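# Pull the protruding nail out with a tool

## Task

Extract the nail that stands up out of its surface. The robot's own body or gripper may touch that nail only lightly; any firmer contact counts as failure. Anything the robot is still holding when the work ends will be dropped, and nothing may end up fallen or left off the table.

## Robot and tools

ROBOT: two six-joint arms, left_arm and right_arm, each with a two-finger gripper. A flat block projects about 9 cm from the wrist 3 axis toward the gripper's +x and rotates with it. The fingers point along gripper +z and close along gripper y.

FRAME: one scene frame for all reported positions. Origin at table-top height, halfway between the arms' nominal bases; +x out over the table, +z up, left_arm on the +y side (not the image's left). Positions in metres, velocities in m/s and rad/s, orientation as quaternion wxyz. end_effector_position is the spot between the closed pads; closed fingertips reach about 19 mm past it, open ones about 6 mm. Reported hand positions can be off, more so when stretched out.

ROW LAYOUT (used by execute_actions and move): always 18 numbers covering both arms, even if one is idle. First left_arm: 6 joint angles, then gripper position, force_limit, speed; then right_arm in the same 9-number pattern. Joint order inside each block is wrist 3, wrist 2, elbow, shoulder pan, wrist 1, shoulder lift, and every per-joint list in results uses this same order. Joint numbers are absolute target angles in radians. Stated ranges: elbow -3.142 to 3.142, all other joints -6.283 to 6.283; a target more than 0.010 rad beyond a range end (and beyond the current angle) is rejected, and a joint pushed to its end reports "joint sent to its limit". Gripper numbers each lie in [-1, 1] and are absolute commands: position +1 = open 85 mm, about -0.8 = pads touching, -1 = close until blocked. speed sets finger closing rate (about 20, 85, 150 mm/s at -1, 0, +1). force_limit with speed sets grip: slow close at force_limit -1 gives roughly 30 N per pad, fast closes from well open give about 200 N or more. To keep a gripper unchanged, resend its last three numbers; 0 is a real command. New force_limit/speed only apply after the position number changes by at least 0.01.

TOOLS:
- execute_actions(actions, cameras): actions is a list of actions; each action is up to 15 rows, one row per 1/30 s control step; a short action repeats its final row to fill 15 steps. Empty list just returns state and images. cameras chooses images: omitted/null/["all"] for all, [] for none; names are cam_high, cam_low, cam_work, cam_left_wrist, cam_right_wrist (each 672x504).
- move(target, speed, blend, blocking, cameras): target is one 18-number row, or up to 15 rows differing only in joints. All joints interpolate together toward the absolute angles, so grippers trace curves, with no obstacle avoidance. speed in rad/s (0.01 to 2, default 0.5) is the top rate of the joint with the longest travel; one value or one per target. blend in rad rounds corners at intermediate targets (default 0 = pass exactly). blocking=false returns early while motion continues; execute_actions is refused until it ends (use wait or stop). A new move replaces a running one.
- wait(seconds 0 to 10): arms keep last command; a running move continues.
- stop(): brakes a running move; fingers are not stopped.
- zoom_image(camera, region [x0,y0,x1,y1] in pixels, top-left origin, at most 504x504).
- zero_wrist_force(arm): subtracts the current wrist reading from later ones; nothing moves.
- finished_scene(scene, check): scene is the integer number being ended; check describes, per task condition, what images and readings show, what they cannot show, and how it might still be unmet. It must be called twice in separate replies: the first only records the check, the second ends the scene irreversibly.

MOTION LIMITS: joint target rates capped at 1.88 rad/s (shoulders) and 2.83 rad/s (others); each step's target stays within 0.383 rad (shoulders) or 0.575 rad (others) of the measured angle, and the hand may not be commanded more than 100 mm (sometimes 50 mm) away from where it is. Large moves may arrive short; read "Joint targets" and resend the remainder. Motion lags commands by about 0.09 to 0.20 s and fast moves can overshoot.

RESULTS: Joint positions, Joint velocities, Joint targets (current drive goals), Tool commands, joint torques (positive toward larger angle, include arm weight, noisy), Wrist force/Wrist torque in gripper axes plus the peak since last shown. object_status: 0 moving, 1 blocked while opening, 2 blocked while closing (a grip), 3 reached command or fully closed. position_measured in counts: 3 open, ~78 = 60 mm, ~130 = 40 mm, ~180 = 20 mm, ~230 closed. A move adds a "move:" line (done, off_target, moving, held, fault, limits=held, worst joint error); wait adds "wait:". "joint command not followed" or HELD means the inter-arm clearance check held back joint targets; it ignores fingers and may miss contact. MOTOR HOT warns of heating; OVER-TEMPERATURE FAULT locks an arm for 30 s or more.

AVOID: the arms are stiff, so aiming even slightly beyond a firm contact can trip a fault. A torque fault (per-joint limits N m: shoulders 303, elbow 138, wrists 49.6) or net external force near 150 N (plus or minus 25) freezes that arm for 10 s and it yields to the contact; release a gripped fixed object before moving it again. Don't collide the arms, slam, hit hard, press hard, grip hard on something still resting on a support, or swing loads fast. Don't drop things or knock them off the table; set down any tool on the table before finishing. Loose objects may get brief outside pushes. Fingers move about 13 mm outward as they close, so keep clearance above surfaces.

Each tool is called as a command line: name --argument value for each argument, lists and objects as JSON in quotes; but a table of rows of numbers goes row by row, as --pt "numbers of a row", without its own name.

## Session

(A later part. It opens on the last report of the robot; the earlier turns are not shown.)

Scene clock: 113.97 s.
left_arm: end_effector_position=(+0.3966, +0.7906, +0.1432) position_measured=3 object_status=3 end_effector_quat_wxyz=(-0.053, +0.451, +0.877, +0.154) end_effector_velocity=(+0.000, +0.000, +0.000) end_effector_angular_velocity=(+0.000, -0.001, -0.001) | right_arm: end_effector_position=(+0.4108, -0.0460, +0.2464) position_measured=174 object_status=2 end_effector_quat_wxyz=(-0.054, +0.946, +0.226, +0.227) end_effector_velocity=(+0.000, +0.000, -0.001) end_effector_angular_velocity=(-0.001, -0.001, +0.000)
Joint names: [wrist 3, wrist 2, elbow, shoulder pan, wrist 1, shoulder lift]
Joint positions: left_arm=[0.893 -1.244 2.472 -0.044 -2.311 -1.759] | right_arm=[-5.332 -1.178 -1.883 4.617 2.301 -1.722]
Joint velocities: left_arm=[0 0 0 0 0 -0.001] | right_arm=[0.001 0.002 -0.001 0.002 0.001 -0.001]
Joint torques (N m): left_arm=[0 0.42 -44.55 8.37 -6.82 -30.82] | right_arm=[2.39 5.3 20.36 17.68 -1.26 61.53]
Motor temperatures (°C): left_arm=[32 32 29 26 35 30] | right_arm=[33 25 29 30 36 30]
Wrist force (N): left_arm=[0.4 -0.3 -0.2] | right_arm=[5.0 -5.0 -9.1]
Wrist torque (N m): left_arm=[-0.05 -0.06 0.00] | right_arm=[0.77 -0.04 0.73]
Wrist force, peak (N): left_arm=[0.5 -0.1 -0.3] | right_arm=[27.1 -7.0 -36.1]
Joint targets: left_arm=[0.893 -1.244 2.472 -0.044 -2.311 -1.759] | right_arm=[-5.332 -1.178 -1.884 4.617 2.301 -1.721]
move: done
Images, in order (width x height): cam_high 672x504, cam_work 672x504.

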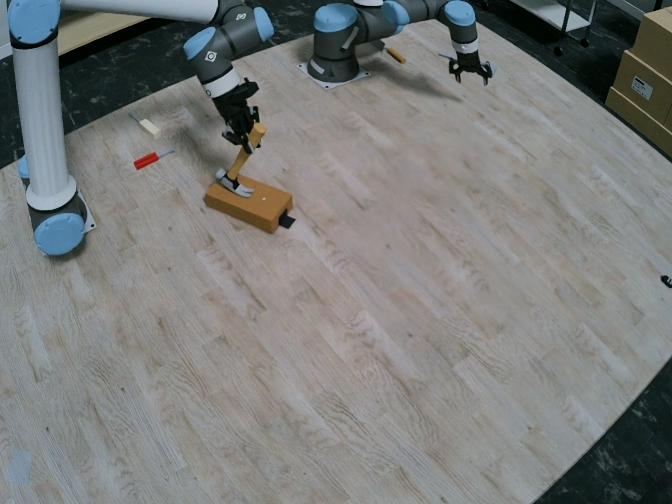

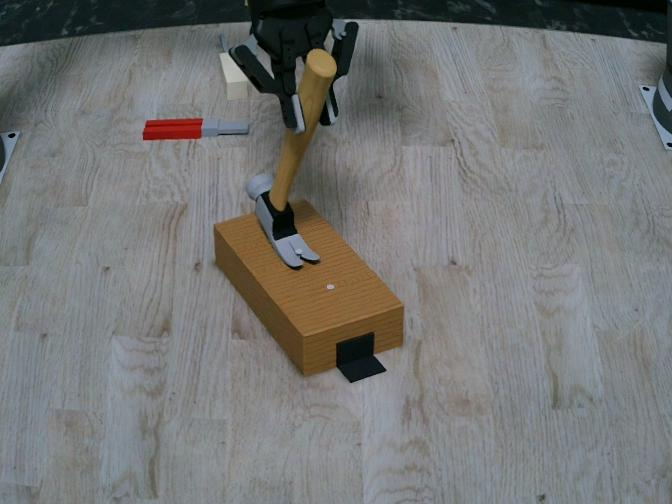

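move --target '[0.893,-1.244,2.472,-0.044,-2.311,-1.759,1,1,1,-5.2824,-1.0865,-1.9494,4.6860,2.3476,-1.6790,-0.96,1,1]' --speed 0.08 --cameras '["cam_high","cam_work"]'

zoom_image --camera "cam_work" --region '[210, 180, 360, 290]'

Scene clock: 116.00 s.
left_arm: end_effector_position=(+0.3966, +0.7906, +0.1432) position_measured=3 object_status=3 end_effector_quat_wxyz=(-0.053, +0.451, +0.877, +0.154) end_effector_velocity=(+0.000, +0.000, -0.001) end_effector_angular_velocity=(+0.000, +0.001, -0.001) | right_arm: end_effector_position=(+0.3965, -0.0533, +0.2474) position_measured=174 object_status=2 end_effector_quat_wxyz=(-0.064, +0.935, +0.224, +0.268) end_effector_velocity=(-0.001, +0.000, +0.000) end_effector_angular_velocity=(-0.001, -0.001, +0.001)
Joint names: [wrist 3, wrist 2, elbow, shoulder pan, wrist 1, shoulder lift]
Joint positions: left_arm=[0.893 -1.244 2.472 -0.044 -2.311 -1.759] | right_arm=[-5.282 -1.087 -1.949 4.686 2.348 -1.679]
Joint velocities: left_arm=[0 0 0 -0.001 0 0.001] | right_arm=[0 0.001 -0.001 0.002 0 0.001]
Joint torques (N m): left_arm=[0.44 1.05 -44.28 11.04 -7.09 -28.85] | right_arm=[2.47 -14.63 -40.75 23.55 0.59 -11.64]
Motor temperatures (°C): left_arm=[32 32 29 26 35 30] | right_arm=[33 25 29 30 36 30]
Wrist force (N): left_arm=[0.3 0.0 -0.2] | right_arm=[89.0 -9.2 -102.0]
Wrist torque (N m): left_arm=[0.00 -0.05 0.00] | right_arm=[0.61 -0.07 0.67]
Wrist force, peak (N): left_arm=[0.5 0.0 -0.2] | right_arm=[89.0 -9.2 -102.0]
Joint targets: left_arm=[0.893 -1.244 2.472 -0.044 -2.311 -1.759] | right_arm=[-5.282 -1.086 -1.949 4.686 2.348 -1.679]
move: done
Images, in order (width x height): cam_high 672x504, cam_work 672x504.

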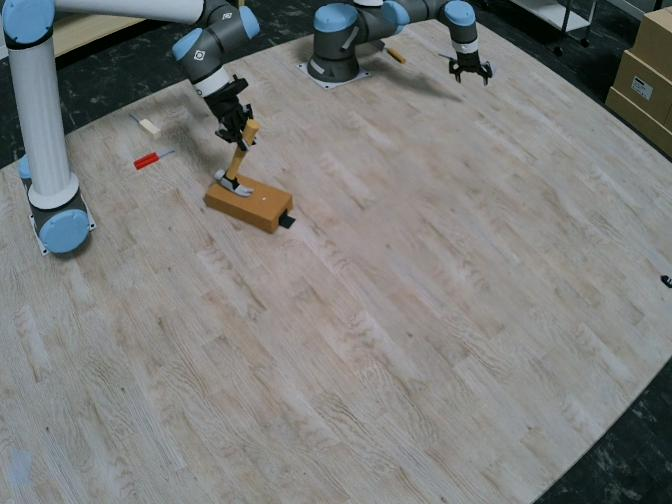

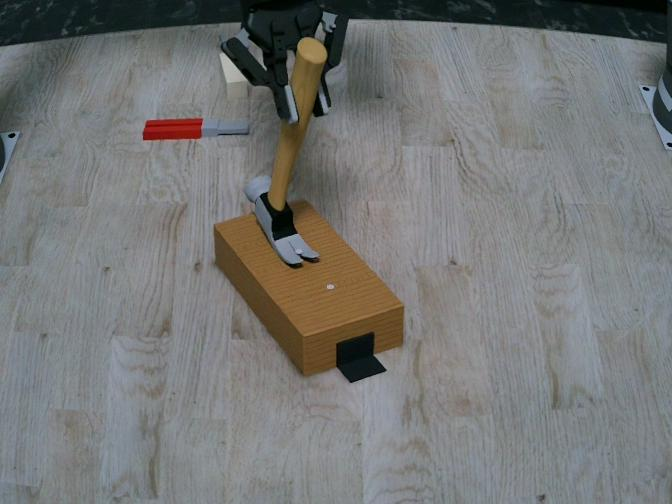

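Scaled by 3.360 from the camera's 672x504 image, which has a finer 960x720 frame.

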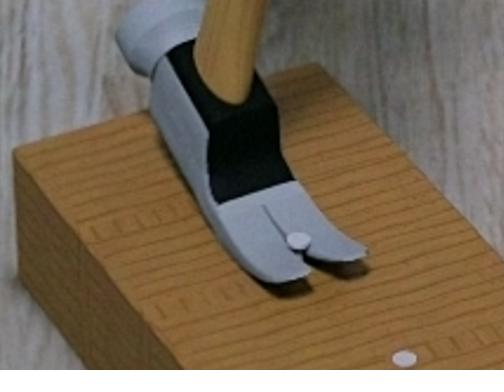

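move --target '[0.893,-1.244,2.472,-0.044,-2.311,-1.759,1,1,1,-5.2530,-1.0301,-1.9791,4.7267,2.3613,-1.6533,-0.96,1,1]' --speed 0.06 --cameras '["cam_high","cam_work"]'

zoom_image --camera "cam_work" --region '[210, 180, 360, 290]'

Scene clock: 118.00 s.
left_arm: end_effector_position=(+0.3966, +0.7906, +0.1432) position_measured=3 object_status=3 end_effector_quat_wxyz=(-0.053, +0.451, +0.877, +0.154) end_effector_velocity=(+0.001, +0.000, +0.001) end_effector_angular_velocity=(+0.000, -0.002, +0.000) | right_arm: end_effector_position=(+0.3893, -0.0569, +0.2539) position_measured=174 object_status=2 end_effector_quat_wxyz=(-0.070, +0.928, +0.222, +0.292) end_effector_velocity=(+0.000, +0.000, +0.000) end_effector_angular_velocity=(-0.001, -0.001, +0.000)
Joint names: [wrist 3, wrist 2, elbow, shoulder pan, wrist 1, shoulder lift]
Joint positions: left_arm=[0.893 -1.244 2.472 -0.044 -2.311 -1.759] | right_arm=[-5.253 -1.03 -1.979 4.727 2.361 -1.653]
Joint velocities: left_arm=[0 0 -0.001 0 0 -0.001] | right_arm=[0 0.001 0 0 0 0]
Joint torques (N m): left_arm=[-0.3 0.67 -43.44 6.04 -7.07 -30.95] | right_arm=[2.43 23.44 71.74 15.95 -7.07 120.4]
Motor temperatures (°C): left_arm=[32 32 29 26 35 30] | right_arm=[33 25 29 30 36 30]
Wrist force (N): left_arm=[0.1 0.0 -0.3] | right_arm=[-65.5 -7.2 89.7]
Wrist torque (N m): left_arm=[0.00 -0.02 0.00] | right_arm=[0.81 0.10 0.64]
Wrist force, peak (N): left_arm=[0.3 -0.1 -0.5] | right_arm=[90.8 -9.7 -103.8]
Joint targets: left_arm=[0.893 -1.244 2.472 -0.044 -2.311 -1.759] | right_arm=[-5.253 -1.030 -1.979 4.727 2.361 -1.653]
move: done
Images, in order (width x height): cam_high 672x504, cam_work 672x504.

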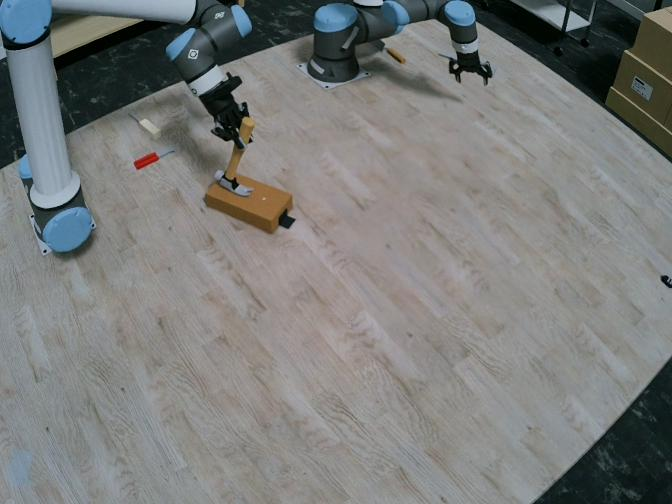

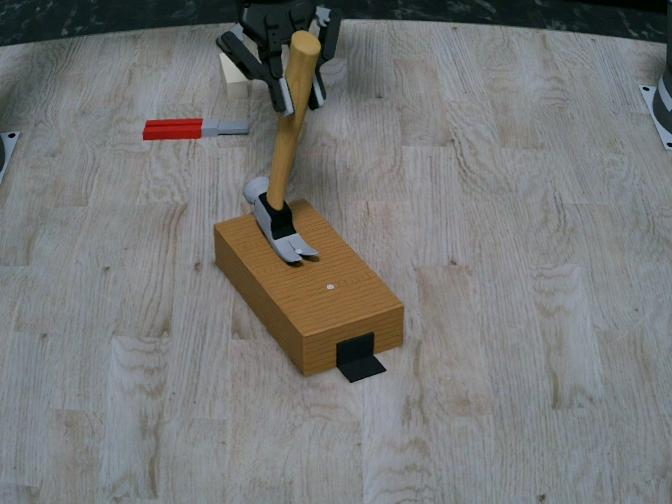

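Scaled by 3.360 from the camera's 672x504 image, which has a finer 960x720 frame.

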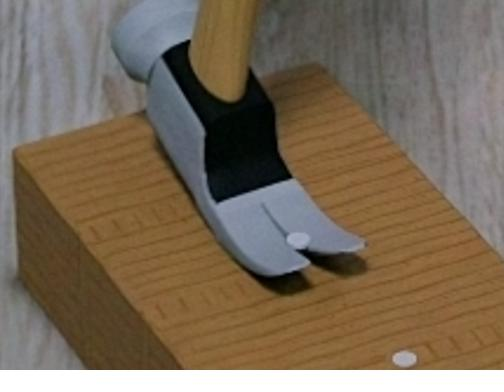

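move --target '[0.893,-1.244,2.472,-0.044,-2.311,-1.759,1,1,1,-5.2110,-0.9526,-2.0281,4.7834,2.3930,-1.6301,-0.96,1,1]' --speed 0.06 --cameras '["cam_high","cam_work"]'

zoom_image --camera "cam_work" --region '[210, 180, 360, 290]'

Scene clock: 120.27 s.
left_arm: end_effector_position=(+0.3966, +0.7906, +0.1432) position_measured=3 object_status=3 end_effector_quat_wxyz=(-0.053, +0.451, +0.877, +0.154) end_effector_velocity=(+0.000, +0.000, +0.001) end_effector_angular_velocity=(+0.000, -0.002, +0.000) | right_arm: end_effector_position=(+0.3795, -0.0619, +0.2534) position_measured=174 object_status=2 end_effector_quat_wxyz=(-0.078, +0.917, +0.219, +0.325) end_effector_velocity=(-0.001, +0.000, -0.001) end_effector_angular_velocity=(-0.003, -0.001, +0.001)
Joint names: [wrist 3, wrist 2, elbow, shoulder pan, wrist 1, shoulder lift]
Joint positions: left_arm=[0.893 -1.244 2.472 -0.044 -2.311 -1.759] | right_arm=[-5.211 -0.953 -2.028 4.783 2.393 -1.63]
Joint velocities: left_arm=[0 0 0 0 0 -0.002] | right_arm=[0.001 0.001 -0.001 0.002 -0.001 -0.001]
Joint torques (N m): left_arm=[0.3 0.71 -42.99 8.64 -7.01 -29.64] | right_arm=[2.95 3.67 16.12 24.14 -6.46 64.31]
Motor temperatures (°C): left_arm=[32 32 29 26 35 30] | right_arm=[33 25 29 30 36 30]
Wrist force (N): left_arm=[0.3 -0.2 0.0] | right_arm=[19.1 -13.4 23.8]
Wrist torque (N m): left_arm=[-0.03 -0.05 -0.01] | right_arm=[0.68 -0.84 0.48]
Wrist force, peak (N): left_arm=[0.4 -0.4 -0.2] | right_arm=[-70.1 -7.6 96.1]
Joint targets: left_arm=[0.893 -1.244 2.472 -0.044 -2.311 -1.759] | right_arm=[-5.211 -0.953 -2.028 4.783 2.393 -1.630]
move: done
Images, in order (width x height): cam_high 672x504, cam_work 672x504.

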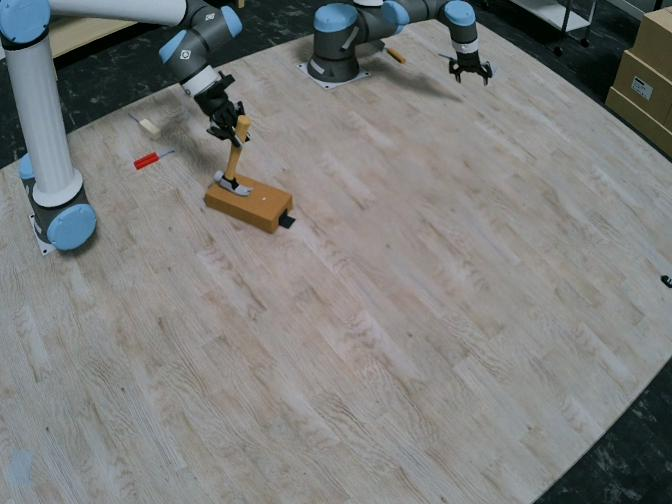

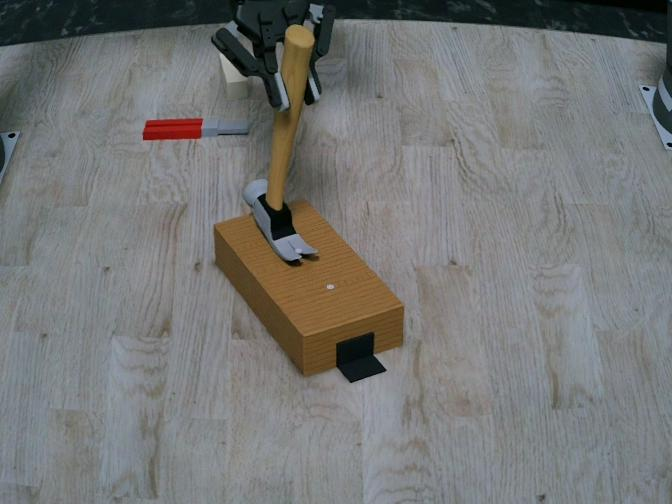

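Scaled by 3.360 from the camera's 672x504 image, which has a finer 960x720 frame.

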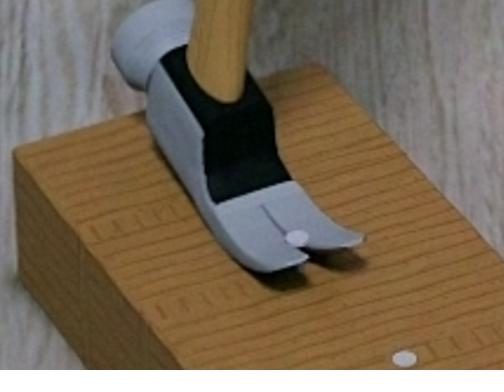

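move --target '[0.893,-1.244,2.472,-0.044,-2.311,-1.759,1,1,1,-5.1639,-0.8727,-2.0730,4.8429,2.4140,-1.6097,-0.96,1,1]' --speed 0.07 --cameras '["cam_high","cam_work"]'

zoom_image --camera "cam_work" --region '[210, 180, 360, 290]'

Scene clock: 122.40 s.
left_arm: end_effector_position=(+0.3966, +0.7906, +0.1432) position_measured=3 object_status=3 end_effector_quat_wxyz=(-0.053, +0.451, +0.877, +0.154) end_effector_velocity=(+0.000, +0.000, -0.001) end_effector_angular_velocity=(+0.000, +0.002, +0.000) | right_arm: end_effector_position=(+0.3695, -0.0669, +0.2552) position_measured=174 object_status=2 end_effector_quat_wxyz=(-0.085, +0.905, +0.216, +0.356) end_effector_velocity=(+0.000, +0.000, +0.001) end_effector_angular_velocity=(+0.001, -0.001, +0.000)
Joint names: [wrist 3, wrist 2, elbow, shoulder pan, wrist 1, shoulder lift]
Joint positions: left_arm=[0.893 -1.244 2.472 -0.044 -2.311 -1.759] | right_arm=[-5.164 -0.873 -2.073 4.843 2.414 -1.61]
Joint velocities: left_arm=[0 0 0.001 -0.001 0 0.002] | right_arm=[0.001 0.001 -0.001 0.001 0 0.001]
Joint torques (N m): left_arm=[0.13 0.6 -44.42 7.92 -6.65 -31.88] | right_arm=[2.71 9.21 31.57 26.87 -7.74 76.15]
Motor temperatures (°C): left_arm=[32 32 29 26 35 30] | right_arm=[33 25 29 30 36 30]
Wrist force (N): left_arm=[0.1 0.0 0.0] | right_arm=[-3.2 -11.2 52.6]
Wrist torque (N m): left_arm=[0.00 -0.01 0.00] | right_arm=[0.63 -0.81 0.56]
Wrist force, peak (N): left_arm=[0.3 -0.2 -0.5] | right_arm=[-3.2 -11.2 52.6]
Joint targets: left_arm=[0.893 -1.244 2.472 -0.044 -2.311 -1.759] | right_arm=[-5.164 -0.873 -2.073 4.843 2.414 -1.610]
move: done
Images, in order (width x height): cam_high 672x504, cam_work 672x504.

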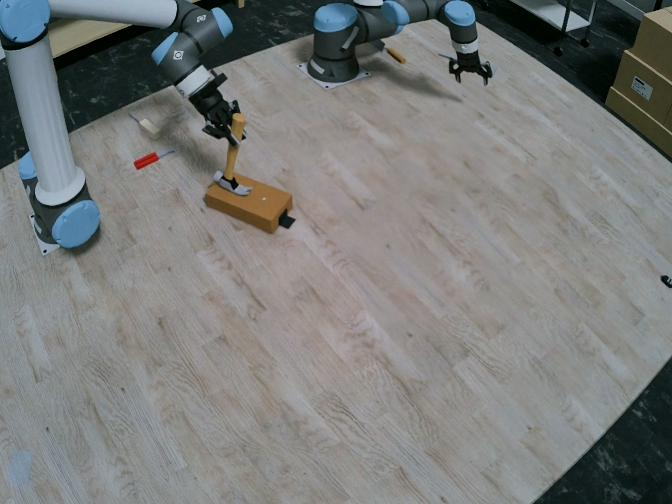

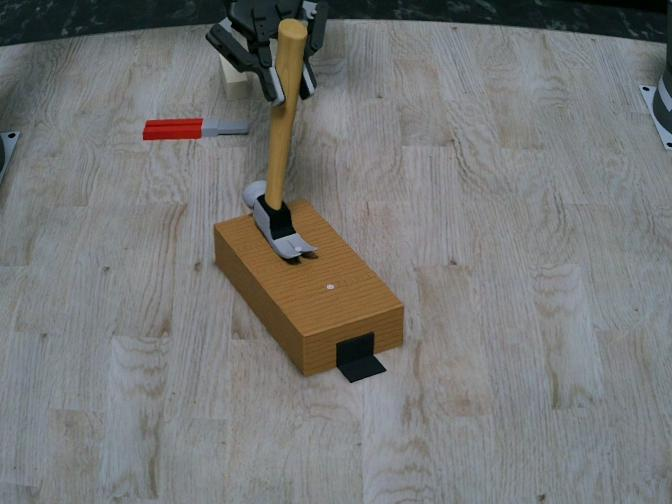

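Scaled by 3.360 from the camera's 672x504 image, which has a finer 960x720 frame.

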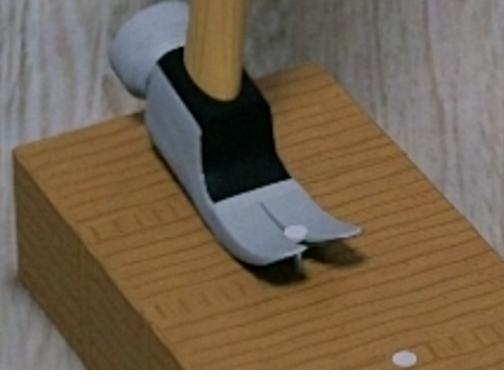

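move --target '[0.893,-1.244,2.472,-0.044,-2.311,-1.759,1,1,1,-5.0761,-0.7494,-2.1432,4.9389,2.4363,-1.5921,-0.96,1,1]' --speed 0.09 --cameras '["cam_high","cam_work"]'

zoom_image --camera "cam_work" --region '[210, 180, 360, 290]'

Scene clock: 124.67 s.
left_arm: end_effector_position=(+0.3966, +0.7906, +0.1432) position_measured=3 object_status=3 end_effector_quat_wxyz=(-0.053, +0.451, +0.877, +0.154) end_effector_velocity=(+0.000, +0.000, -0.001) end_effector_angular_velocity=(+0.000, +0.002, +0.000) | right_arm: end_effector_position=(+0.3535, -0.0751, +0.2550) position_measured=174 object_status=2 end_effector_quat_wxyz=(-0.096, +0.885, +0.212, +0.403) end_effector_velocity=(-0.001, +0.000, +0.000) end_effector_angular_velocity=(+0.000, -0.001, +0.001)
Joint names: [wrist 3, wrist 2, elbow, shoulder pan, wrist 1, shoulder lift]
Joint positions: left_arm=[0.893 -1.244 2.472 -0.044 -2.311 -1.759] | right_arm=[-5.076 -0.75 -2.143 4.939 2.436 -1.592]
Joint velocities: left_arm=[0 0 0 0 0 0.002] | right_arm=[0.001 0.002 -0.001 0.002 -0.001 0]
Joint torques (N m): left_arm=[0.05 0.38 -44.95 10.32 -6.87 -30.7] | right_arm=[3.09 -11.89 -9.6 28.58 -0.12 25.16]
Motor temperatures (°C): left_arm=[32 32 29 26 35 30] | right_arm=[33 25 29 30 36 30]
Wrist force (N): left_arm=[-0.1 -0.2 -0.3] | right_arm=[72.4 -8.5 -11.9]
Wrist torque (N m): left_arm=[-0.03 0.02 0.00] | right_arm=[0.64 -0.60 0.42]
Wrist force, peak (N): left_arm=[0.3 0.1 -0.6] | right_arm=[77.6 -9.9 -17.1]
Joint targets: left_arm=[0.893 -1.244 2.472 -0.044 -2.311 -1.759] | right_arm=[-5.076 -0.749 -2.143 4.939 2.436 -1.592]
move: done
Images, in order (width x height): cam_high 672x504, cam_work 672x504.

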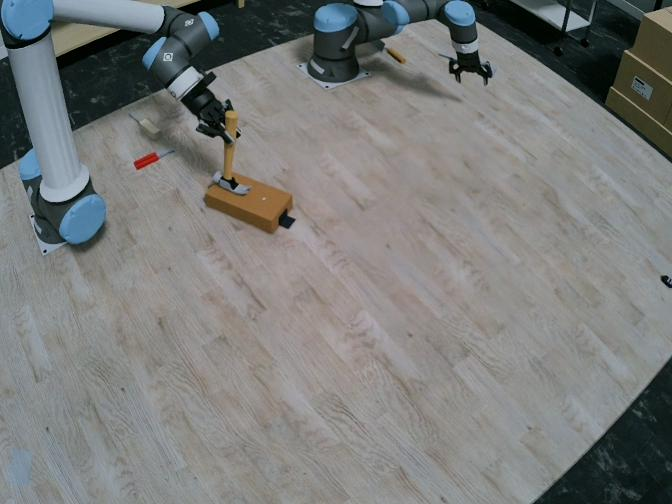

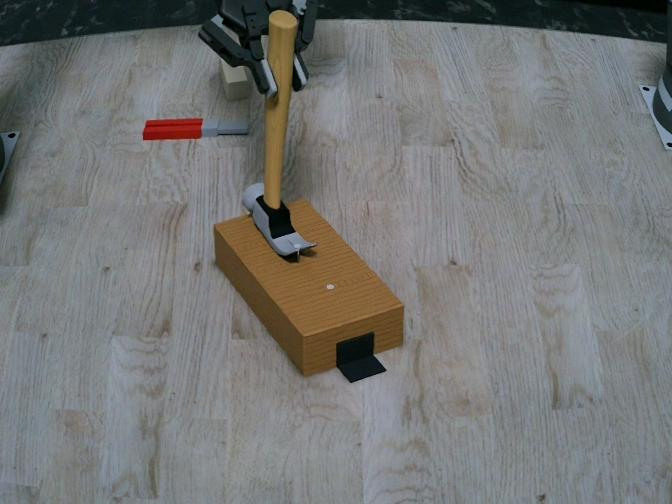

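Scaled by 3.360 from the camera's 672x504 image, which has a finer 960x720 frame.

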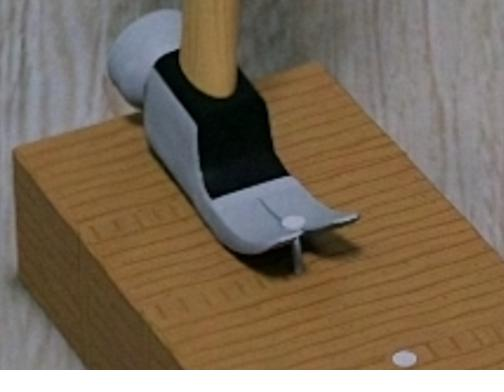

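move --target '[0.893,-1.244,2.472,-0.044,-2.311,-1.759,1,1,1,-4.9527,-0.6243,-2.2124,5.0440,2.4283,-1.5905,-0.96,1,1]' --speed 0.09 --cameras '["cam_high","cam_work"]'

zoom_image --camera "cam_work" --region '[210, 180, 360, 290]'

Scene clock: 127.07 s.
left_arm: end_effector_position=(+0.3966, +0.7906, +0.1432) position_measured=3 object_status=3 end_effector_quat_wxyz=(-0.053, +0.451, +0.877, +0.154) end_effector_velocity=(+0.000, +0.000, +0.001) end_effector_angular_velocity=(+0.001, -0.003, -0.001) | right_arm: end_effector_position=(+0.3357, -0.0843, +0.2560) position_measured=174 object_status=2 end_effector_quat_wxyz=(-0.107, +0.863, +0.206, +0.449) end_effector_velocity=(+0.000, +0.000, +0.000) end_effector_angular_velocity=(+0.002, -0.001, +0.000)
Joint names: [wrist 3, wrist 2, elbow, shoulder pan, wrist 1, shoulder lift]
Joint positions: left_arm=[0.893 -1.244 2.472 -0.044 -2.311 -1.759] | right_arm=[-4.953 -0.625 -2.212 5.044 2.428 -1.591]
Joint velocities: left_arm=[0 0.001 0 -0.001 0 -0.003] | right_arm=[0.002 0.002 0 0.002 0 0]
Joint torques (N m): left_arm=[0.63 1.14 -43.54 10.07 -6.93 -30.66] | right_arm=[2.62 -3.64 6.47 25.08 -6.58 35.72]
Motor temperatures (°C): left_arm=[32 32 29 26 35 30] | right_arm=[33 25 29 30 36 30]
Wrist force (N): left_arm=[0.0 -0.3 -0.1] | right_arm=[39.7 -3.3 -3.8]
Wrist torque (N m): left_arm=[-0.05 0.00 -0.01] | right_arm=[0.61 -0.47 0.59]
Wrist force, peak (N): left_arm=[0.1 -0.3 -0.5] | right_arm=[100.3 -5.4 -29.0]
Joint targets: left_arm=[0.893 -1.244 2.472 -0.044 -2.311 -1.759] | right_arm=[-4.953 -0.624 -2.212 5.044 2.428 -1.591]
move: done
Images, in order (width x height): cam_high 672x504, cam_work 672x504.

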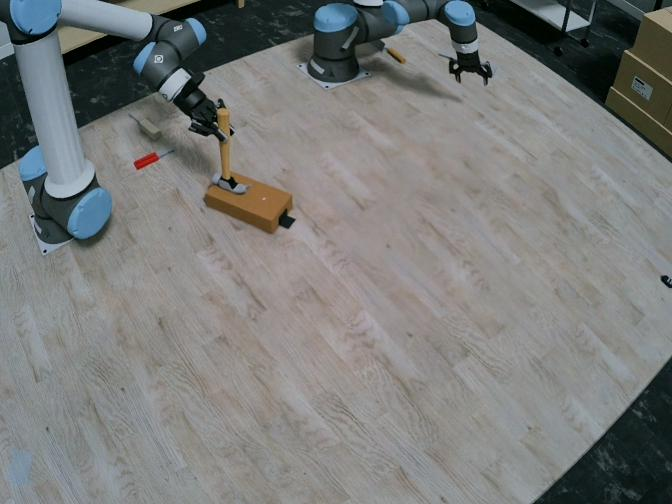

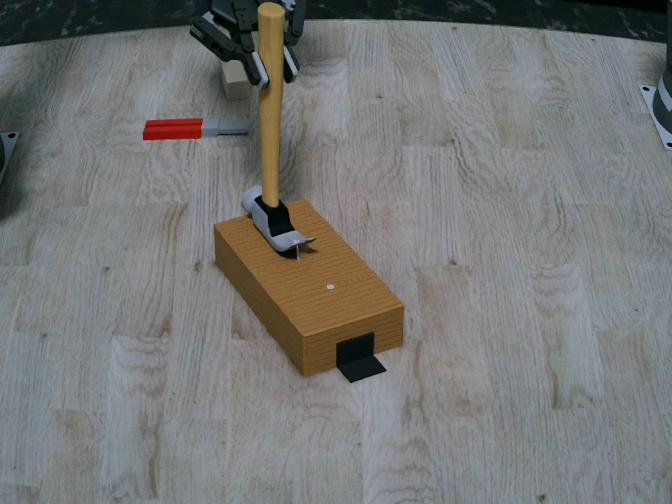

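Scaled by 3.360 from the camera's 672x504 image, which has a finer 960x720 frame.

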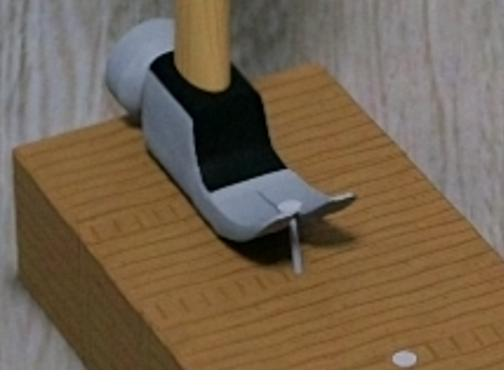

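move --target '[0.893,-1.244,2.472,-0.044,-2.311,-1.759,1,1,1,-4.7547,-0.4893,-2.2919,5.1639,2.3826,-1.6242,-0.96,1,1]' --speed 0.12 --cameras '["cam_high","cam_work"]'

zoom_image --camera "cam_work" --region '[210, 180, 360, 290]'

Scene clock: 129.73 s.
left_arm: end_effector_position=(+0.3966, +0.7906, +0.1432) position_measured=3 object_status=3 end_effector_quat_wxyz=(-0.053, +0.451, +0.877, +0.154) end_effector_velocity=(-0.001, +0.000, +0.000) end_effector_angular_velocity=(+0.000, +0.001, +0.000) | right_arm: end_effector_position=(+0.3160, -0.0942, +0.2549) position_measured=174 object_status=2 end_effector_quat_wxyz=(-0.120, +0.834, +0.199, +0.501) end_effector_velocity=(+0.000, +0.000, +0.000) end_effector_angular_velocity=(+0.002, +0.000, -0.001)
Joint names: [wrist 3, wrist 2, elbow, shoulder pan, wrist 1, shoulder lift]
Joint positions: left_arm=[0.893 -1.244 2.472 -0.044 -2.311 -1.759] | right_arm=[-4.755 -0.489 -2.292 5.164 2.383 -1.624]
Joint velocities: left_arm=[0.001 0 0.001 0 0 0] | right_arm=[0.002 0.001 0 0 0 0]
Joint torques (N m): left_arm=[-0.09 1.1 -43.32 9.64 -6.9 -29.32] | right_arm=[2.96 -12.83 -2.08 22.39 0.2 -2.05]
Motor temperatures (°C): left_arm=[32 32 29 26 35 30] | right_arm=[33 25 29 30 36 30]
Wrist force (N): left_arm=[-0.2 0.3 -0.3] | right_arm=[69.3 0.0 -28.2]
Wrist torque (N m): left_arm=[0.05 0.04 0.00] | right_arm=[0.22 -0.33 0.19]
Wrist force, peak (N): left_arm=[0.2 0.3 -0.6] | right_arm=[112.9 -6.8 -62.5]
Joint targets: left_arm=[0.893 -1.244 2.472 -0.044 -2.311 -1.759] | right_arm=[-4.755 -0.489 -2.292 5.164 2.383 -1.624]
move: done
Images, in order (width x height): cam_high 672x504, cam_work 672x504.

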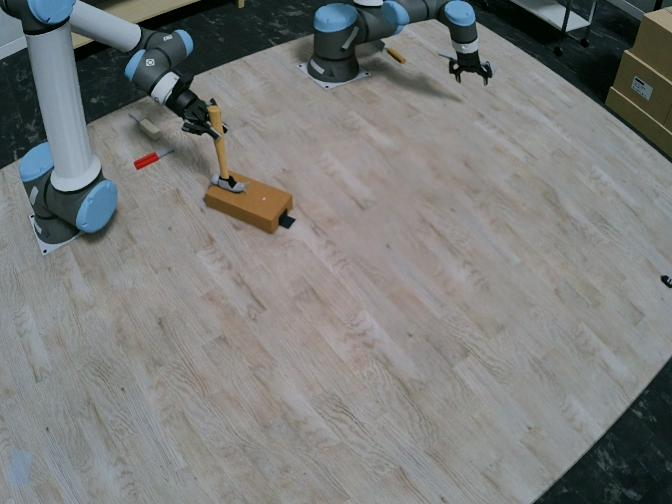

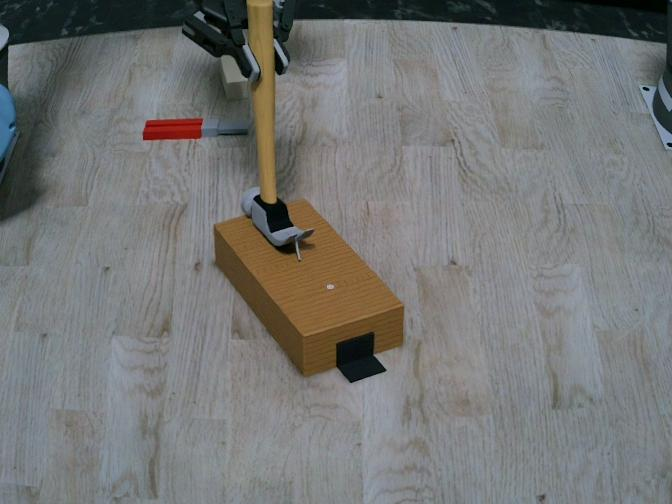

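Scaled by 3.360 from the camera's 672x504 image, which has a finer 960x720 frame.

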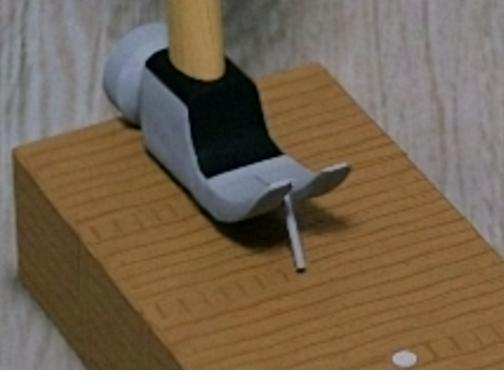

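move --target '[0.893,-1.244,2.472,-0.044,-2.311,-1.759,1,1,1,-4.7547,-0.4893,-2.2795,5.1639,2.3480,-1.6020,-0.96,1,1]' --speed 0.03 --cameras '["cam_high","cam_work"]'

zoom_image --camera "cam_work" --region '[210, 180, 360, 290]'

Scene clock: 131.47 s.
left_arm: end_effector_position=(+0.3966, +0.7906, +0.1432) position_measured=3 object_status=3 end_effector_quat_wxyz=(-0.053, +0.451, +0.877, +0.154) end_effector_velocity=(-0.001, +0.000, +0.000) end_effector_angular_velocity=(+0.000, +0.000, +0.000) | right_arm: end_effector_position=(+0.3160, -0.0942, +0.2699) position_measured=174 object_status=2 end_effector_quat_wxyz=(-0.120, +0.834, +0.199, +0.501) end_effector_velocity=(-0.001, +0.001, +0.000) end_effector_angular_velocity=(-0.001, +0.000, +0.002)
Joint names: [wrist 3, wrist 2, elbow, shoulder pan, wrist 1, shoulder lift]
Joint positions: left_arm=[0.893 -1.244 2.472 -0.044 -2.311 -1.759] | right_arm=[-4.755 -0.489 -2.28 5.164 2.348 -1.602]
Joint velocities: left_arm=[0 0 0.001 0 0 -0.002] | right_arm=[0 0 0 0.002 -0.001 0]
Joint torques (N m): left_arm=[0.28 0.86 -44.03 9.68 -7.09 -30.24] | right_arm=[1.77 7.45 34.1 8.51 -9.09 52.16]
Motor temperatures (°C): left_arm=[32 32 29 26 35 30] | right_arm=[33 25 29 30 36 30]
Wrist force (N): left_arm=[0.0 0.0 -0.3] | right_arm=[-3.1 0.5 2.3]
Wrist torque (N m): left_arm=[0.00 -0.01 0.00] | right_arm=[0.12 -0.11 0.01]
Wrist force, peak (N): left_arm=[0.2 0.1 -0.4] | right_arm=[69.0 0.1 -28.2]
Joint targets: left_arm=[0.893 -1.244 2.472 -0.044 -2.311 -1.759] | right_arm=[-4.755 -0.489 -2.280 5.164 2.348 -1.602]
move: done
Images, in order (width x height): cam_high 672x504, cam_work 672x504.

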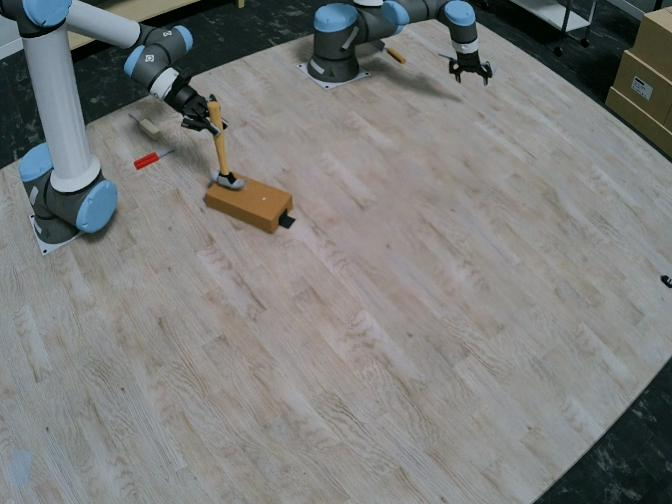

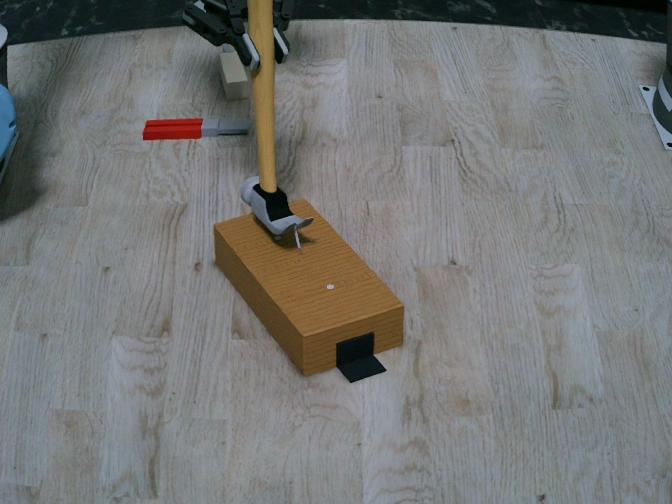

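Scaled by 3.360 from the camera's 672x504 image, which has a finer 960x720 frame.

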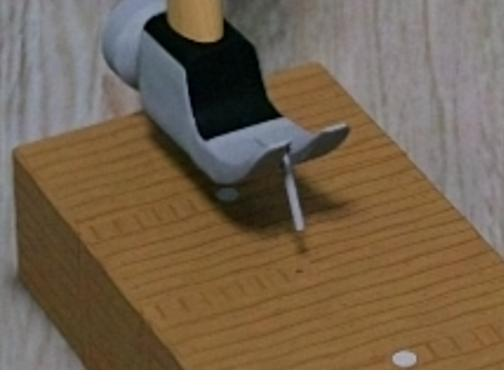

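move --pt "0.893 -1.244 2.472 -0.044 -2.311 -1.759 1 1 1 -4.7547 -0.4893 -2.2065 5.1639 2.1789 -1.5059 -0.96 1 1" --pt "0.893 -1.244 2.472 -0.044 -2.311 -1.759 1 1 1 -5.8425 -1.4490 -1.7548 4.0686 2.1006 -1.6647 -0.96 1 1" --pt "0.893 -1.244 2.472 -0.044 -2.311 -1.759 1 1 1 -5.9633 -1.6847 -1.5928 3.9516 1.7550 -2.0637 -0.96 1 1" --speed 0.35 --cameras '["cam_high","cam_work","cam_low"]'

zoom_image --camera "cam_low" --region '[170, 100, 500, 350]'

Scene clock: 139.27 s.
left_arm: end_effector_position=(+0.3966, +0.7906, +0.1432) position_measured=3 object_status=3 end_effector_quat_wxyz=(-0.053, +0.451, +0.877, +0.154) end_effector_velocity=(+0.000, +0.001, +0.000) end_effector_angular_velocity=(+0.000, -0.001, +0.001) | right_arm: end_effector_position=(+0.5803, -0.2497, +0.2112) position_measured=174 object_status=2 end_effector_quat_wxyz=(+0.040, +0.958, +0.229, -0.169) end_effector_velocity=(+0.000, +0.000, +0.001) end_effector_angular_velocity=(+0.000, +0.002, +0.000)
Joint names: [wrist 3, wrist 2, elbow, shoulder pan, wrist 1, shoulder lift]
Joint positions: left_arm=[0.893 -1.244 2.472 -0.044 -2.311 -1.759] | right_arm=[-5.963 -1.685 -1.593 3.952 1.755 -2.064]
Joint velocities: left_arm=[0 0 0 0.001 0 -0.001] | right_arm=[-0.001 -0.001 0.001 0 -0.002 0]
Joint torques (N m): left_arm=[-0.09 0.82 -44.7 5.63 -6.82 -29.51] | right_arm=[-3.28 -3.56 38.9 -18.17 -11.42 72.83]
Motor temperatures (°C): left_arm=[32 32 29 26 35 30] | right_arm=[33 25 29 30 36 30]
Wrist force (N): left_arm=[0.3 -0.2 -0.2] | right_arm=[-0.1 1.2 3.7]
Wrist torque (N m): left_arm=[-0.03 -0.05 0.00] | right_arm=[0.25 0.79 0.18]
Wrist force, peak (N): left_arm=[0.4 -0.3 -0.4] | right_arm=[-5.0 0.6 3.3]
Joint targets: left_arm=[0.893 -1.244 2.472 -0.044 -2.311 -1.759] | right_arm=[-5.963 -1.685 -1.593 3.952 1.755 -2.064]
move: done
Images, in order (width x height): cam_high 672x504, cam_low 672x504, cam_work 672x504.

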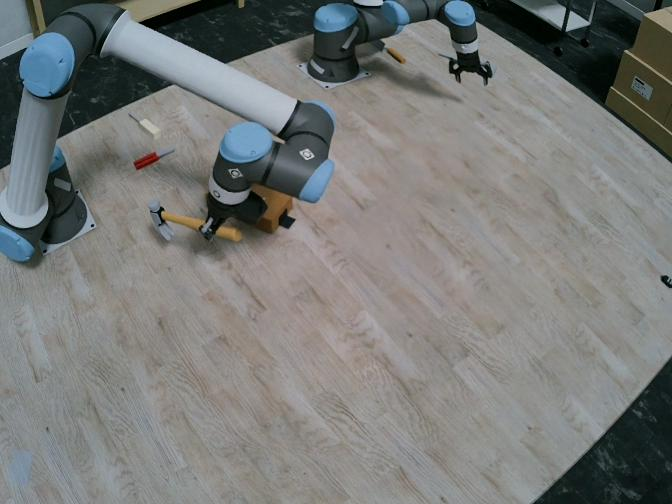

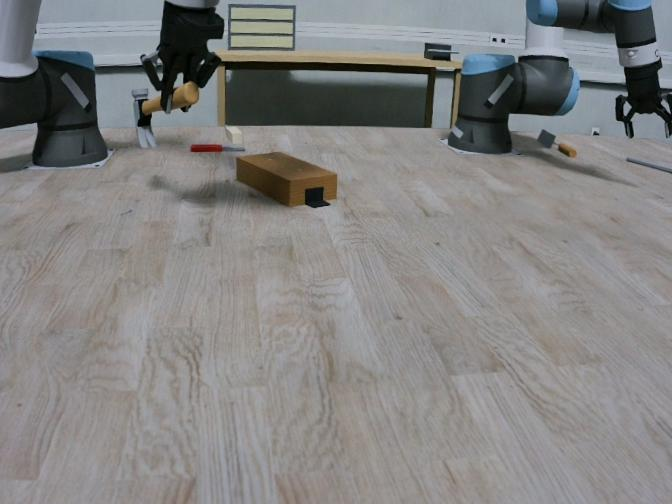

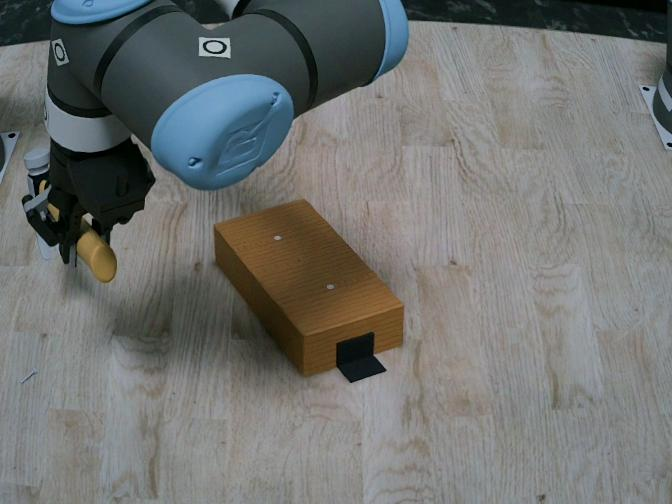

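Scaled by 1.527 from the camera's 672x504 image, which has a finer 960x720 frame.

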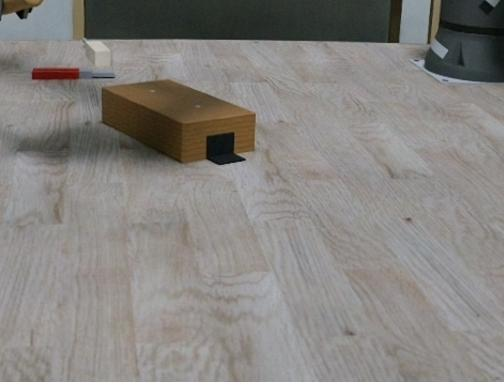

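move --target '[0.893,-1.244,2.472,-0.044,-2.311,-1.759,1,1,1,-5.9633,-1.6847,-1.6320,3.9516,1.8463,-2.1158,-0.96,1,1]' --speed 0.08 --cameras '["cam_high","cam_low"]'

zoom_image --camera "cam_low" --region '[90, 50, 290, 200]'

Scene clock: 141.17 s.
left_arm: end_effector_position=(+0.3966, +0.7906, +0.1432) position_measured=3 object_status=3 end_effector_quat_wxyz=(-0.053, +0.451, +0.877, +0.154) end_effector_velocity=(+0.000, +0.000, +0.000) end_effector_angular_velocity=(-0.001, +0.000, +0.001) | right_arm: end_effector_position=(+0.5803, -0.2497, +0.1512) position_measured=174 object_status=2 end_effector_quat_wxyz=(+0.040, +0.958, +0.229, -0.169) end_effector_velocity=(+0.000, -0.001, -0.001) end_effector_angular_velocity=(-0.002, +0.002, -0.002)
Joint names: [wrist 3, wrist 2, elbow, shoulder pan, wrist 1, shoulder lift]
Joint positions: left_arm=[0.893 -1.244 2.472 -0.044 -2.311 -1.759] | right_arm=[-5.963 -1.685 -1.632 3.952 1.846 -2.116]
Joint velocities: left_arm=[0 0 0 0 0 0] | right_arm=[0 0 -0.001 -0.002 0 -0.002]
Joint torques (N m): left_arm=[-0.1 1.12 -42.47 11.21 -6.76 -30.32] | right_arm=[-3.01 -2.86 23.19 -14.38 -3.07 72.47]
Motor temperatures (°C): left_arm=[32 32 29 26 35 30] | right_arm=[33 25 29 30 36 30]
Wrist force (N): left_arm=[0.1 0.0 -0.1] | right_arm=[-0.8 1.2 3.5]
Wrist torque (N m): left_arm=[0.01 -0.01 0.00] | right_arm=[0.24 0.92 0.21]
Wrist force, peak (N): left_arm=[0.4 0.0 -0.3] | right_arm=[-0.2 0.9 4.1]
Joint targets: left_arm=[0.893 -1.244 2.472 -0.044 -2.311 -1.759] | right_arm=[-5.963 -1.685 -1.632 3.952 1.846 -2.116]
move: done
Images, in order (width x height): cam_high 672x504, cam_low 672x504.

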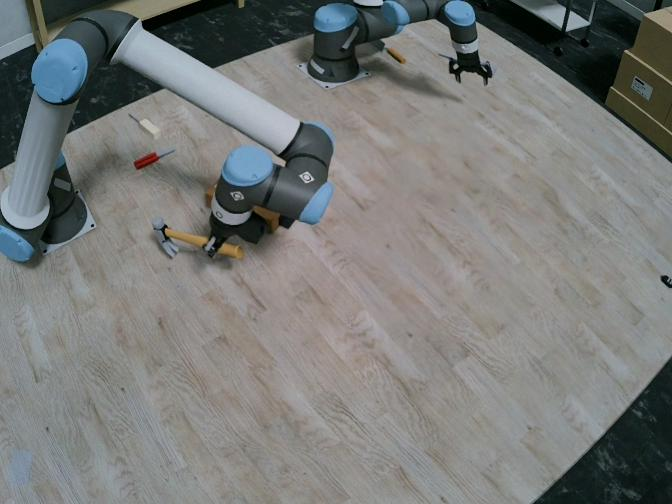

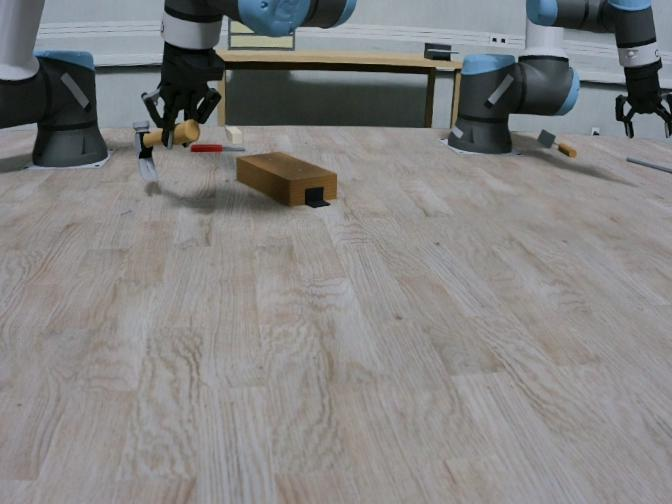

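Scaled by 2.520 from the camera's 672x504 image, which has a finer 960x720 frame.

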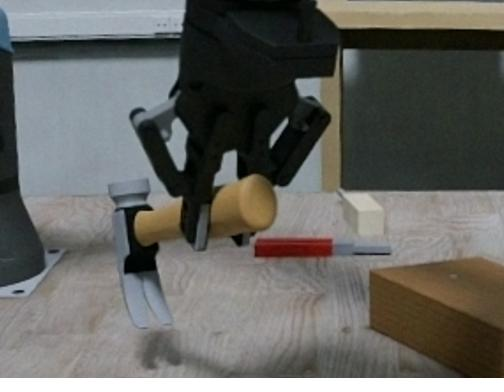

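move --target '[0.893,-1.244,2.472,-0.044,-2.311,-1.759,1,1,1,-5.9633,-1.6847,-1.6453,3.9516,1.8836,-2.1398,-0.96,1,1]' --speed 0.03 --cameras '["cam_low"]'

zoom_image --camera "cam_low" --region '[90, 50, 290, 200]'

Scene clock: 143.83 s.
left_arm: end_effector_position=(+0.3966, +0.7906, +0.1432) position_measured=3 object_status=3 end_effector_quat_wxyz=(-0.053, +0.451, +0.877, +0.154) end_effector_velocity=(+0.000, +0.000, +0.000) end_effector_angular_velocity=(+0.000, +0.000, +0.000) | right_arm: end_effector_position=(+0.5803, -0.2497, +0.1261) position_measured=174 object_status=2 end_effector_quat_wxyz=(+0.040, +0.958, +0.229, -0.169) end_effector_velocity=(-0.001, +0.001, -0.001) end_effector_angular_velocity=(-0.001, +0.001, +0.002)
Joint names: [wrist 3, wrist 2, elbow, shoulder pan, wrist 1, shoulder lift]
Joint positions: left_arm=[0.893 -1.244 2.472 -0.044 -2.311 -1.759] | right_arm=[-5.963 -1.685 -1.645 3.952 1.884 -2.14]
Joint velocities: left_arm=[0 0 0 0 0 -0.001] | right_arm=[0 0 -0.001 0.002 0.001 -0.002]
Joint torques (N m): left_arm=[0.16 0.5 -42.78 9.05 -6.56 -31.95] | right_arm=[-2.54 -2.1 22.97 -12.08 -3.39 74.28]
Motor temperatures (°C): left_arm=[32 32 29 26 35 30] | right_arm=[33 25 29 30 36 30]
Wrist force (N): left_arm=[0.0 -0.2 -0.3] | right_arm=[-0.5 1.4 3.5]
Wrist torque (N m): left_arm=[-0.03 0.01 0.00] | right_arm=[0.29 0.84 0.20]
Wrist force, peak (N): left_arm=[0.3 0.0 -0.4] | right_arm=[-1.1 1.3 3.6]
Joint targets: left_arm=[0.893 -1.244 2.472 -0.044 -2.311 -1.759] | right_arm=[-5.963 -1.685 -1.645 3.952 1.884 -2.140]
move: done
Images, in order (width x height): cam_low 672x504.

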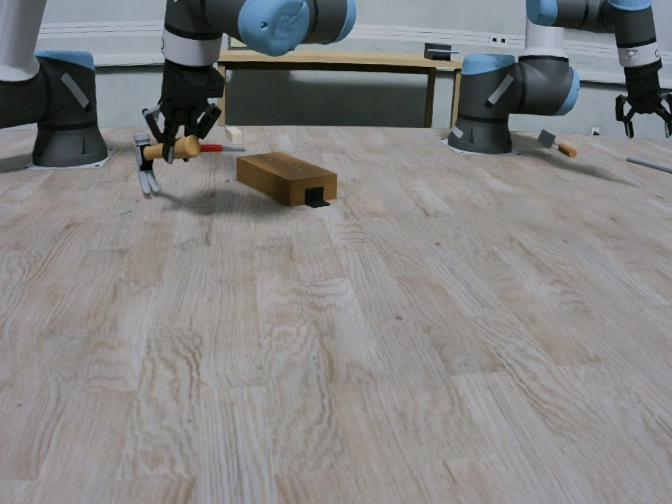

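Scaled by 2.520 from the camera's 672x504 image, which has a finer 960x720 frame.

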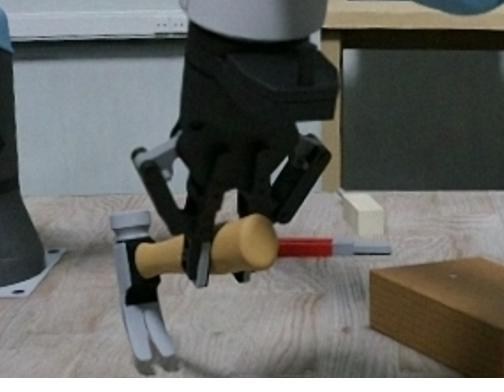

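move --target '[0.893,-1.244,2.472,-0.044,-2.311,-1.759,1,1,1,-6.0142,-1.7352,-1.5727,3.9272,1.7459,-2.2801,-0.96,1,1]' --speed 0.07 --cameras '["cam_low"]'

zoom_image --camera "cam_low" --region '[90, 50, 290, 200]'

Scene clock: 147.63 s.
left_arm: end_effector_position=(+0.3966, +0.7906, +0.1432) position_measured=3 object_status=3 end_effector_quat_wxyz=(-0.053, +0.451, +0.877, +0.154) end_effector_velocity=(-0.001, +0.000, -0.001) end_effector_angular_velocity=(-0.001, +0.001, +0.001) | right_arm: end_effector_position=(+0.5805, -0.2496, +0.0930) position_measured=174 object_status=2 end_effector_quat_wxyz=(+0.064, +0.935, +0.224, -0.268) end_effector_velocity=(+0.000, -0.001, -0.002) end_effector_angular_velocity=(-0.002, +0.003, -0.002)
Joint names: [wrist 3, wrist 2, elbow, shoulder pan, wrist 1, shoulder lift]
Joint positions: left_arm=[0.893 -1.244 2.472 -0.044 -2.311 -1.759] | right_arm=[-6.014 -1.735 -1.573 3.927 1.746 -2.28]
Joint velocities: left_arm=[0 -0.001 0.001 0 0 0] | right_arm=[0 0 0 -0.001 -0.001 -0.003]
Joint torques (N m): left_arm=[-0.17 0.87 -43.24 7.98 -6.66 -29.63] | right_arm=[-3.13 -3.7 33.75 -17.92 -11.41 81.56]
Motor temperatures (°C): left_arm=[32 32 29 26 35 30] | right_arm=[33 25 29 30 36 30]
Wrist force (N): left_arm=[0.3 -0.1 -0.3] | right_arm=[0.0 0.5 3.7]
Wrist torque (N m): left_arm=[-0.02 -0.05 0.00] | right_arm=[0.18 0.88 0.21]
Wrist force, peak (N): left_arm=[0.3 -0.3 -0.4] | right_arm=[0.3 0.8 3.9]
Joint targets: left_arm=[0.893 -1.244 2.472 -0.044 -2.311 -1.759] | right_arm=[-6.014 -1.735 -1.573 3.927 1.746 -2.280]
move: done
Images, in order (width x height): cam_low 672x504.

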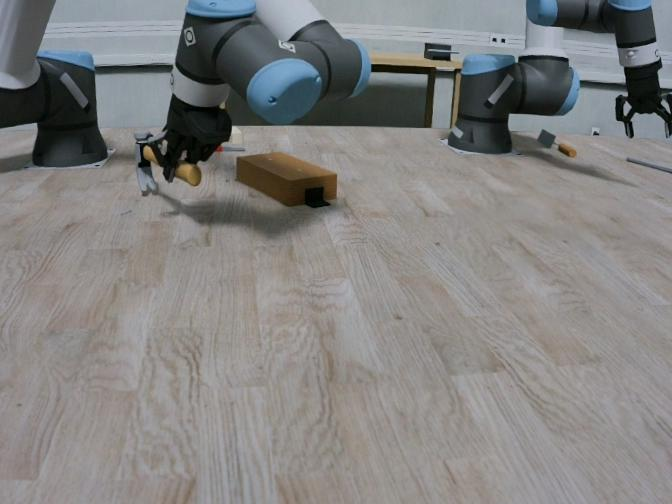

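Scaled by 2.520 from the camera's 672x504 image, which has a finer 960x720 frame.

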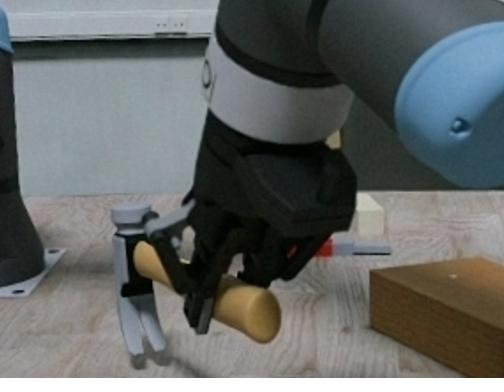

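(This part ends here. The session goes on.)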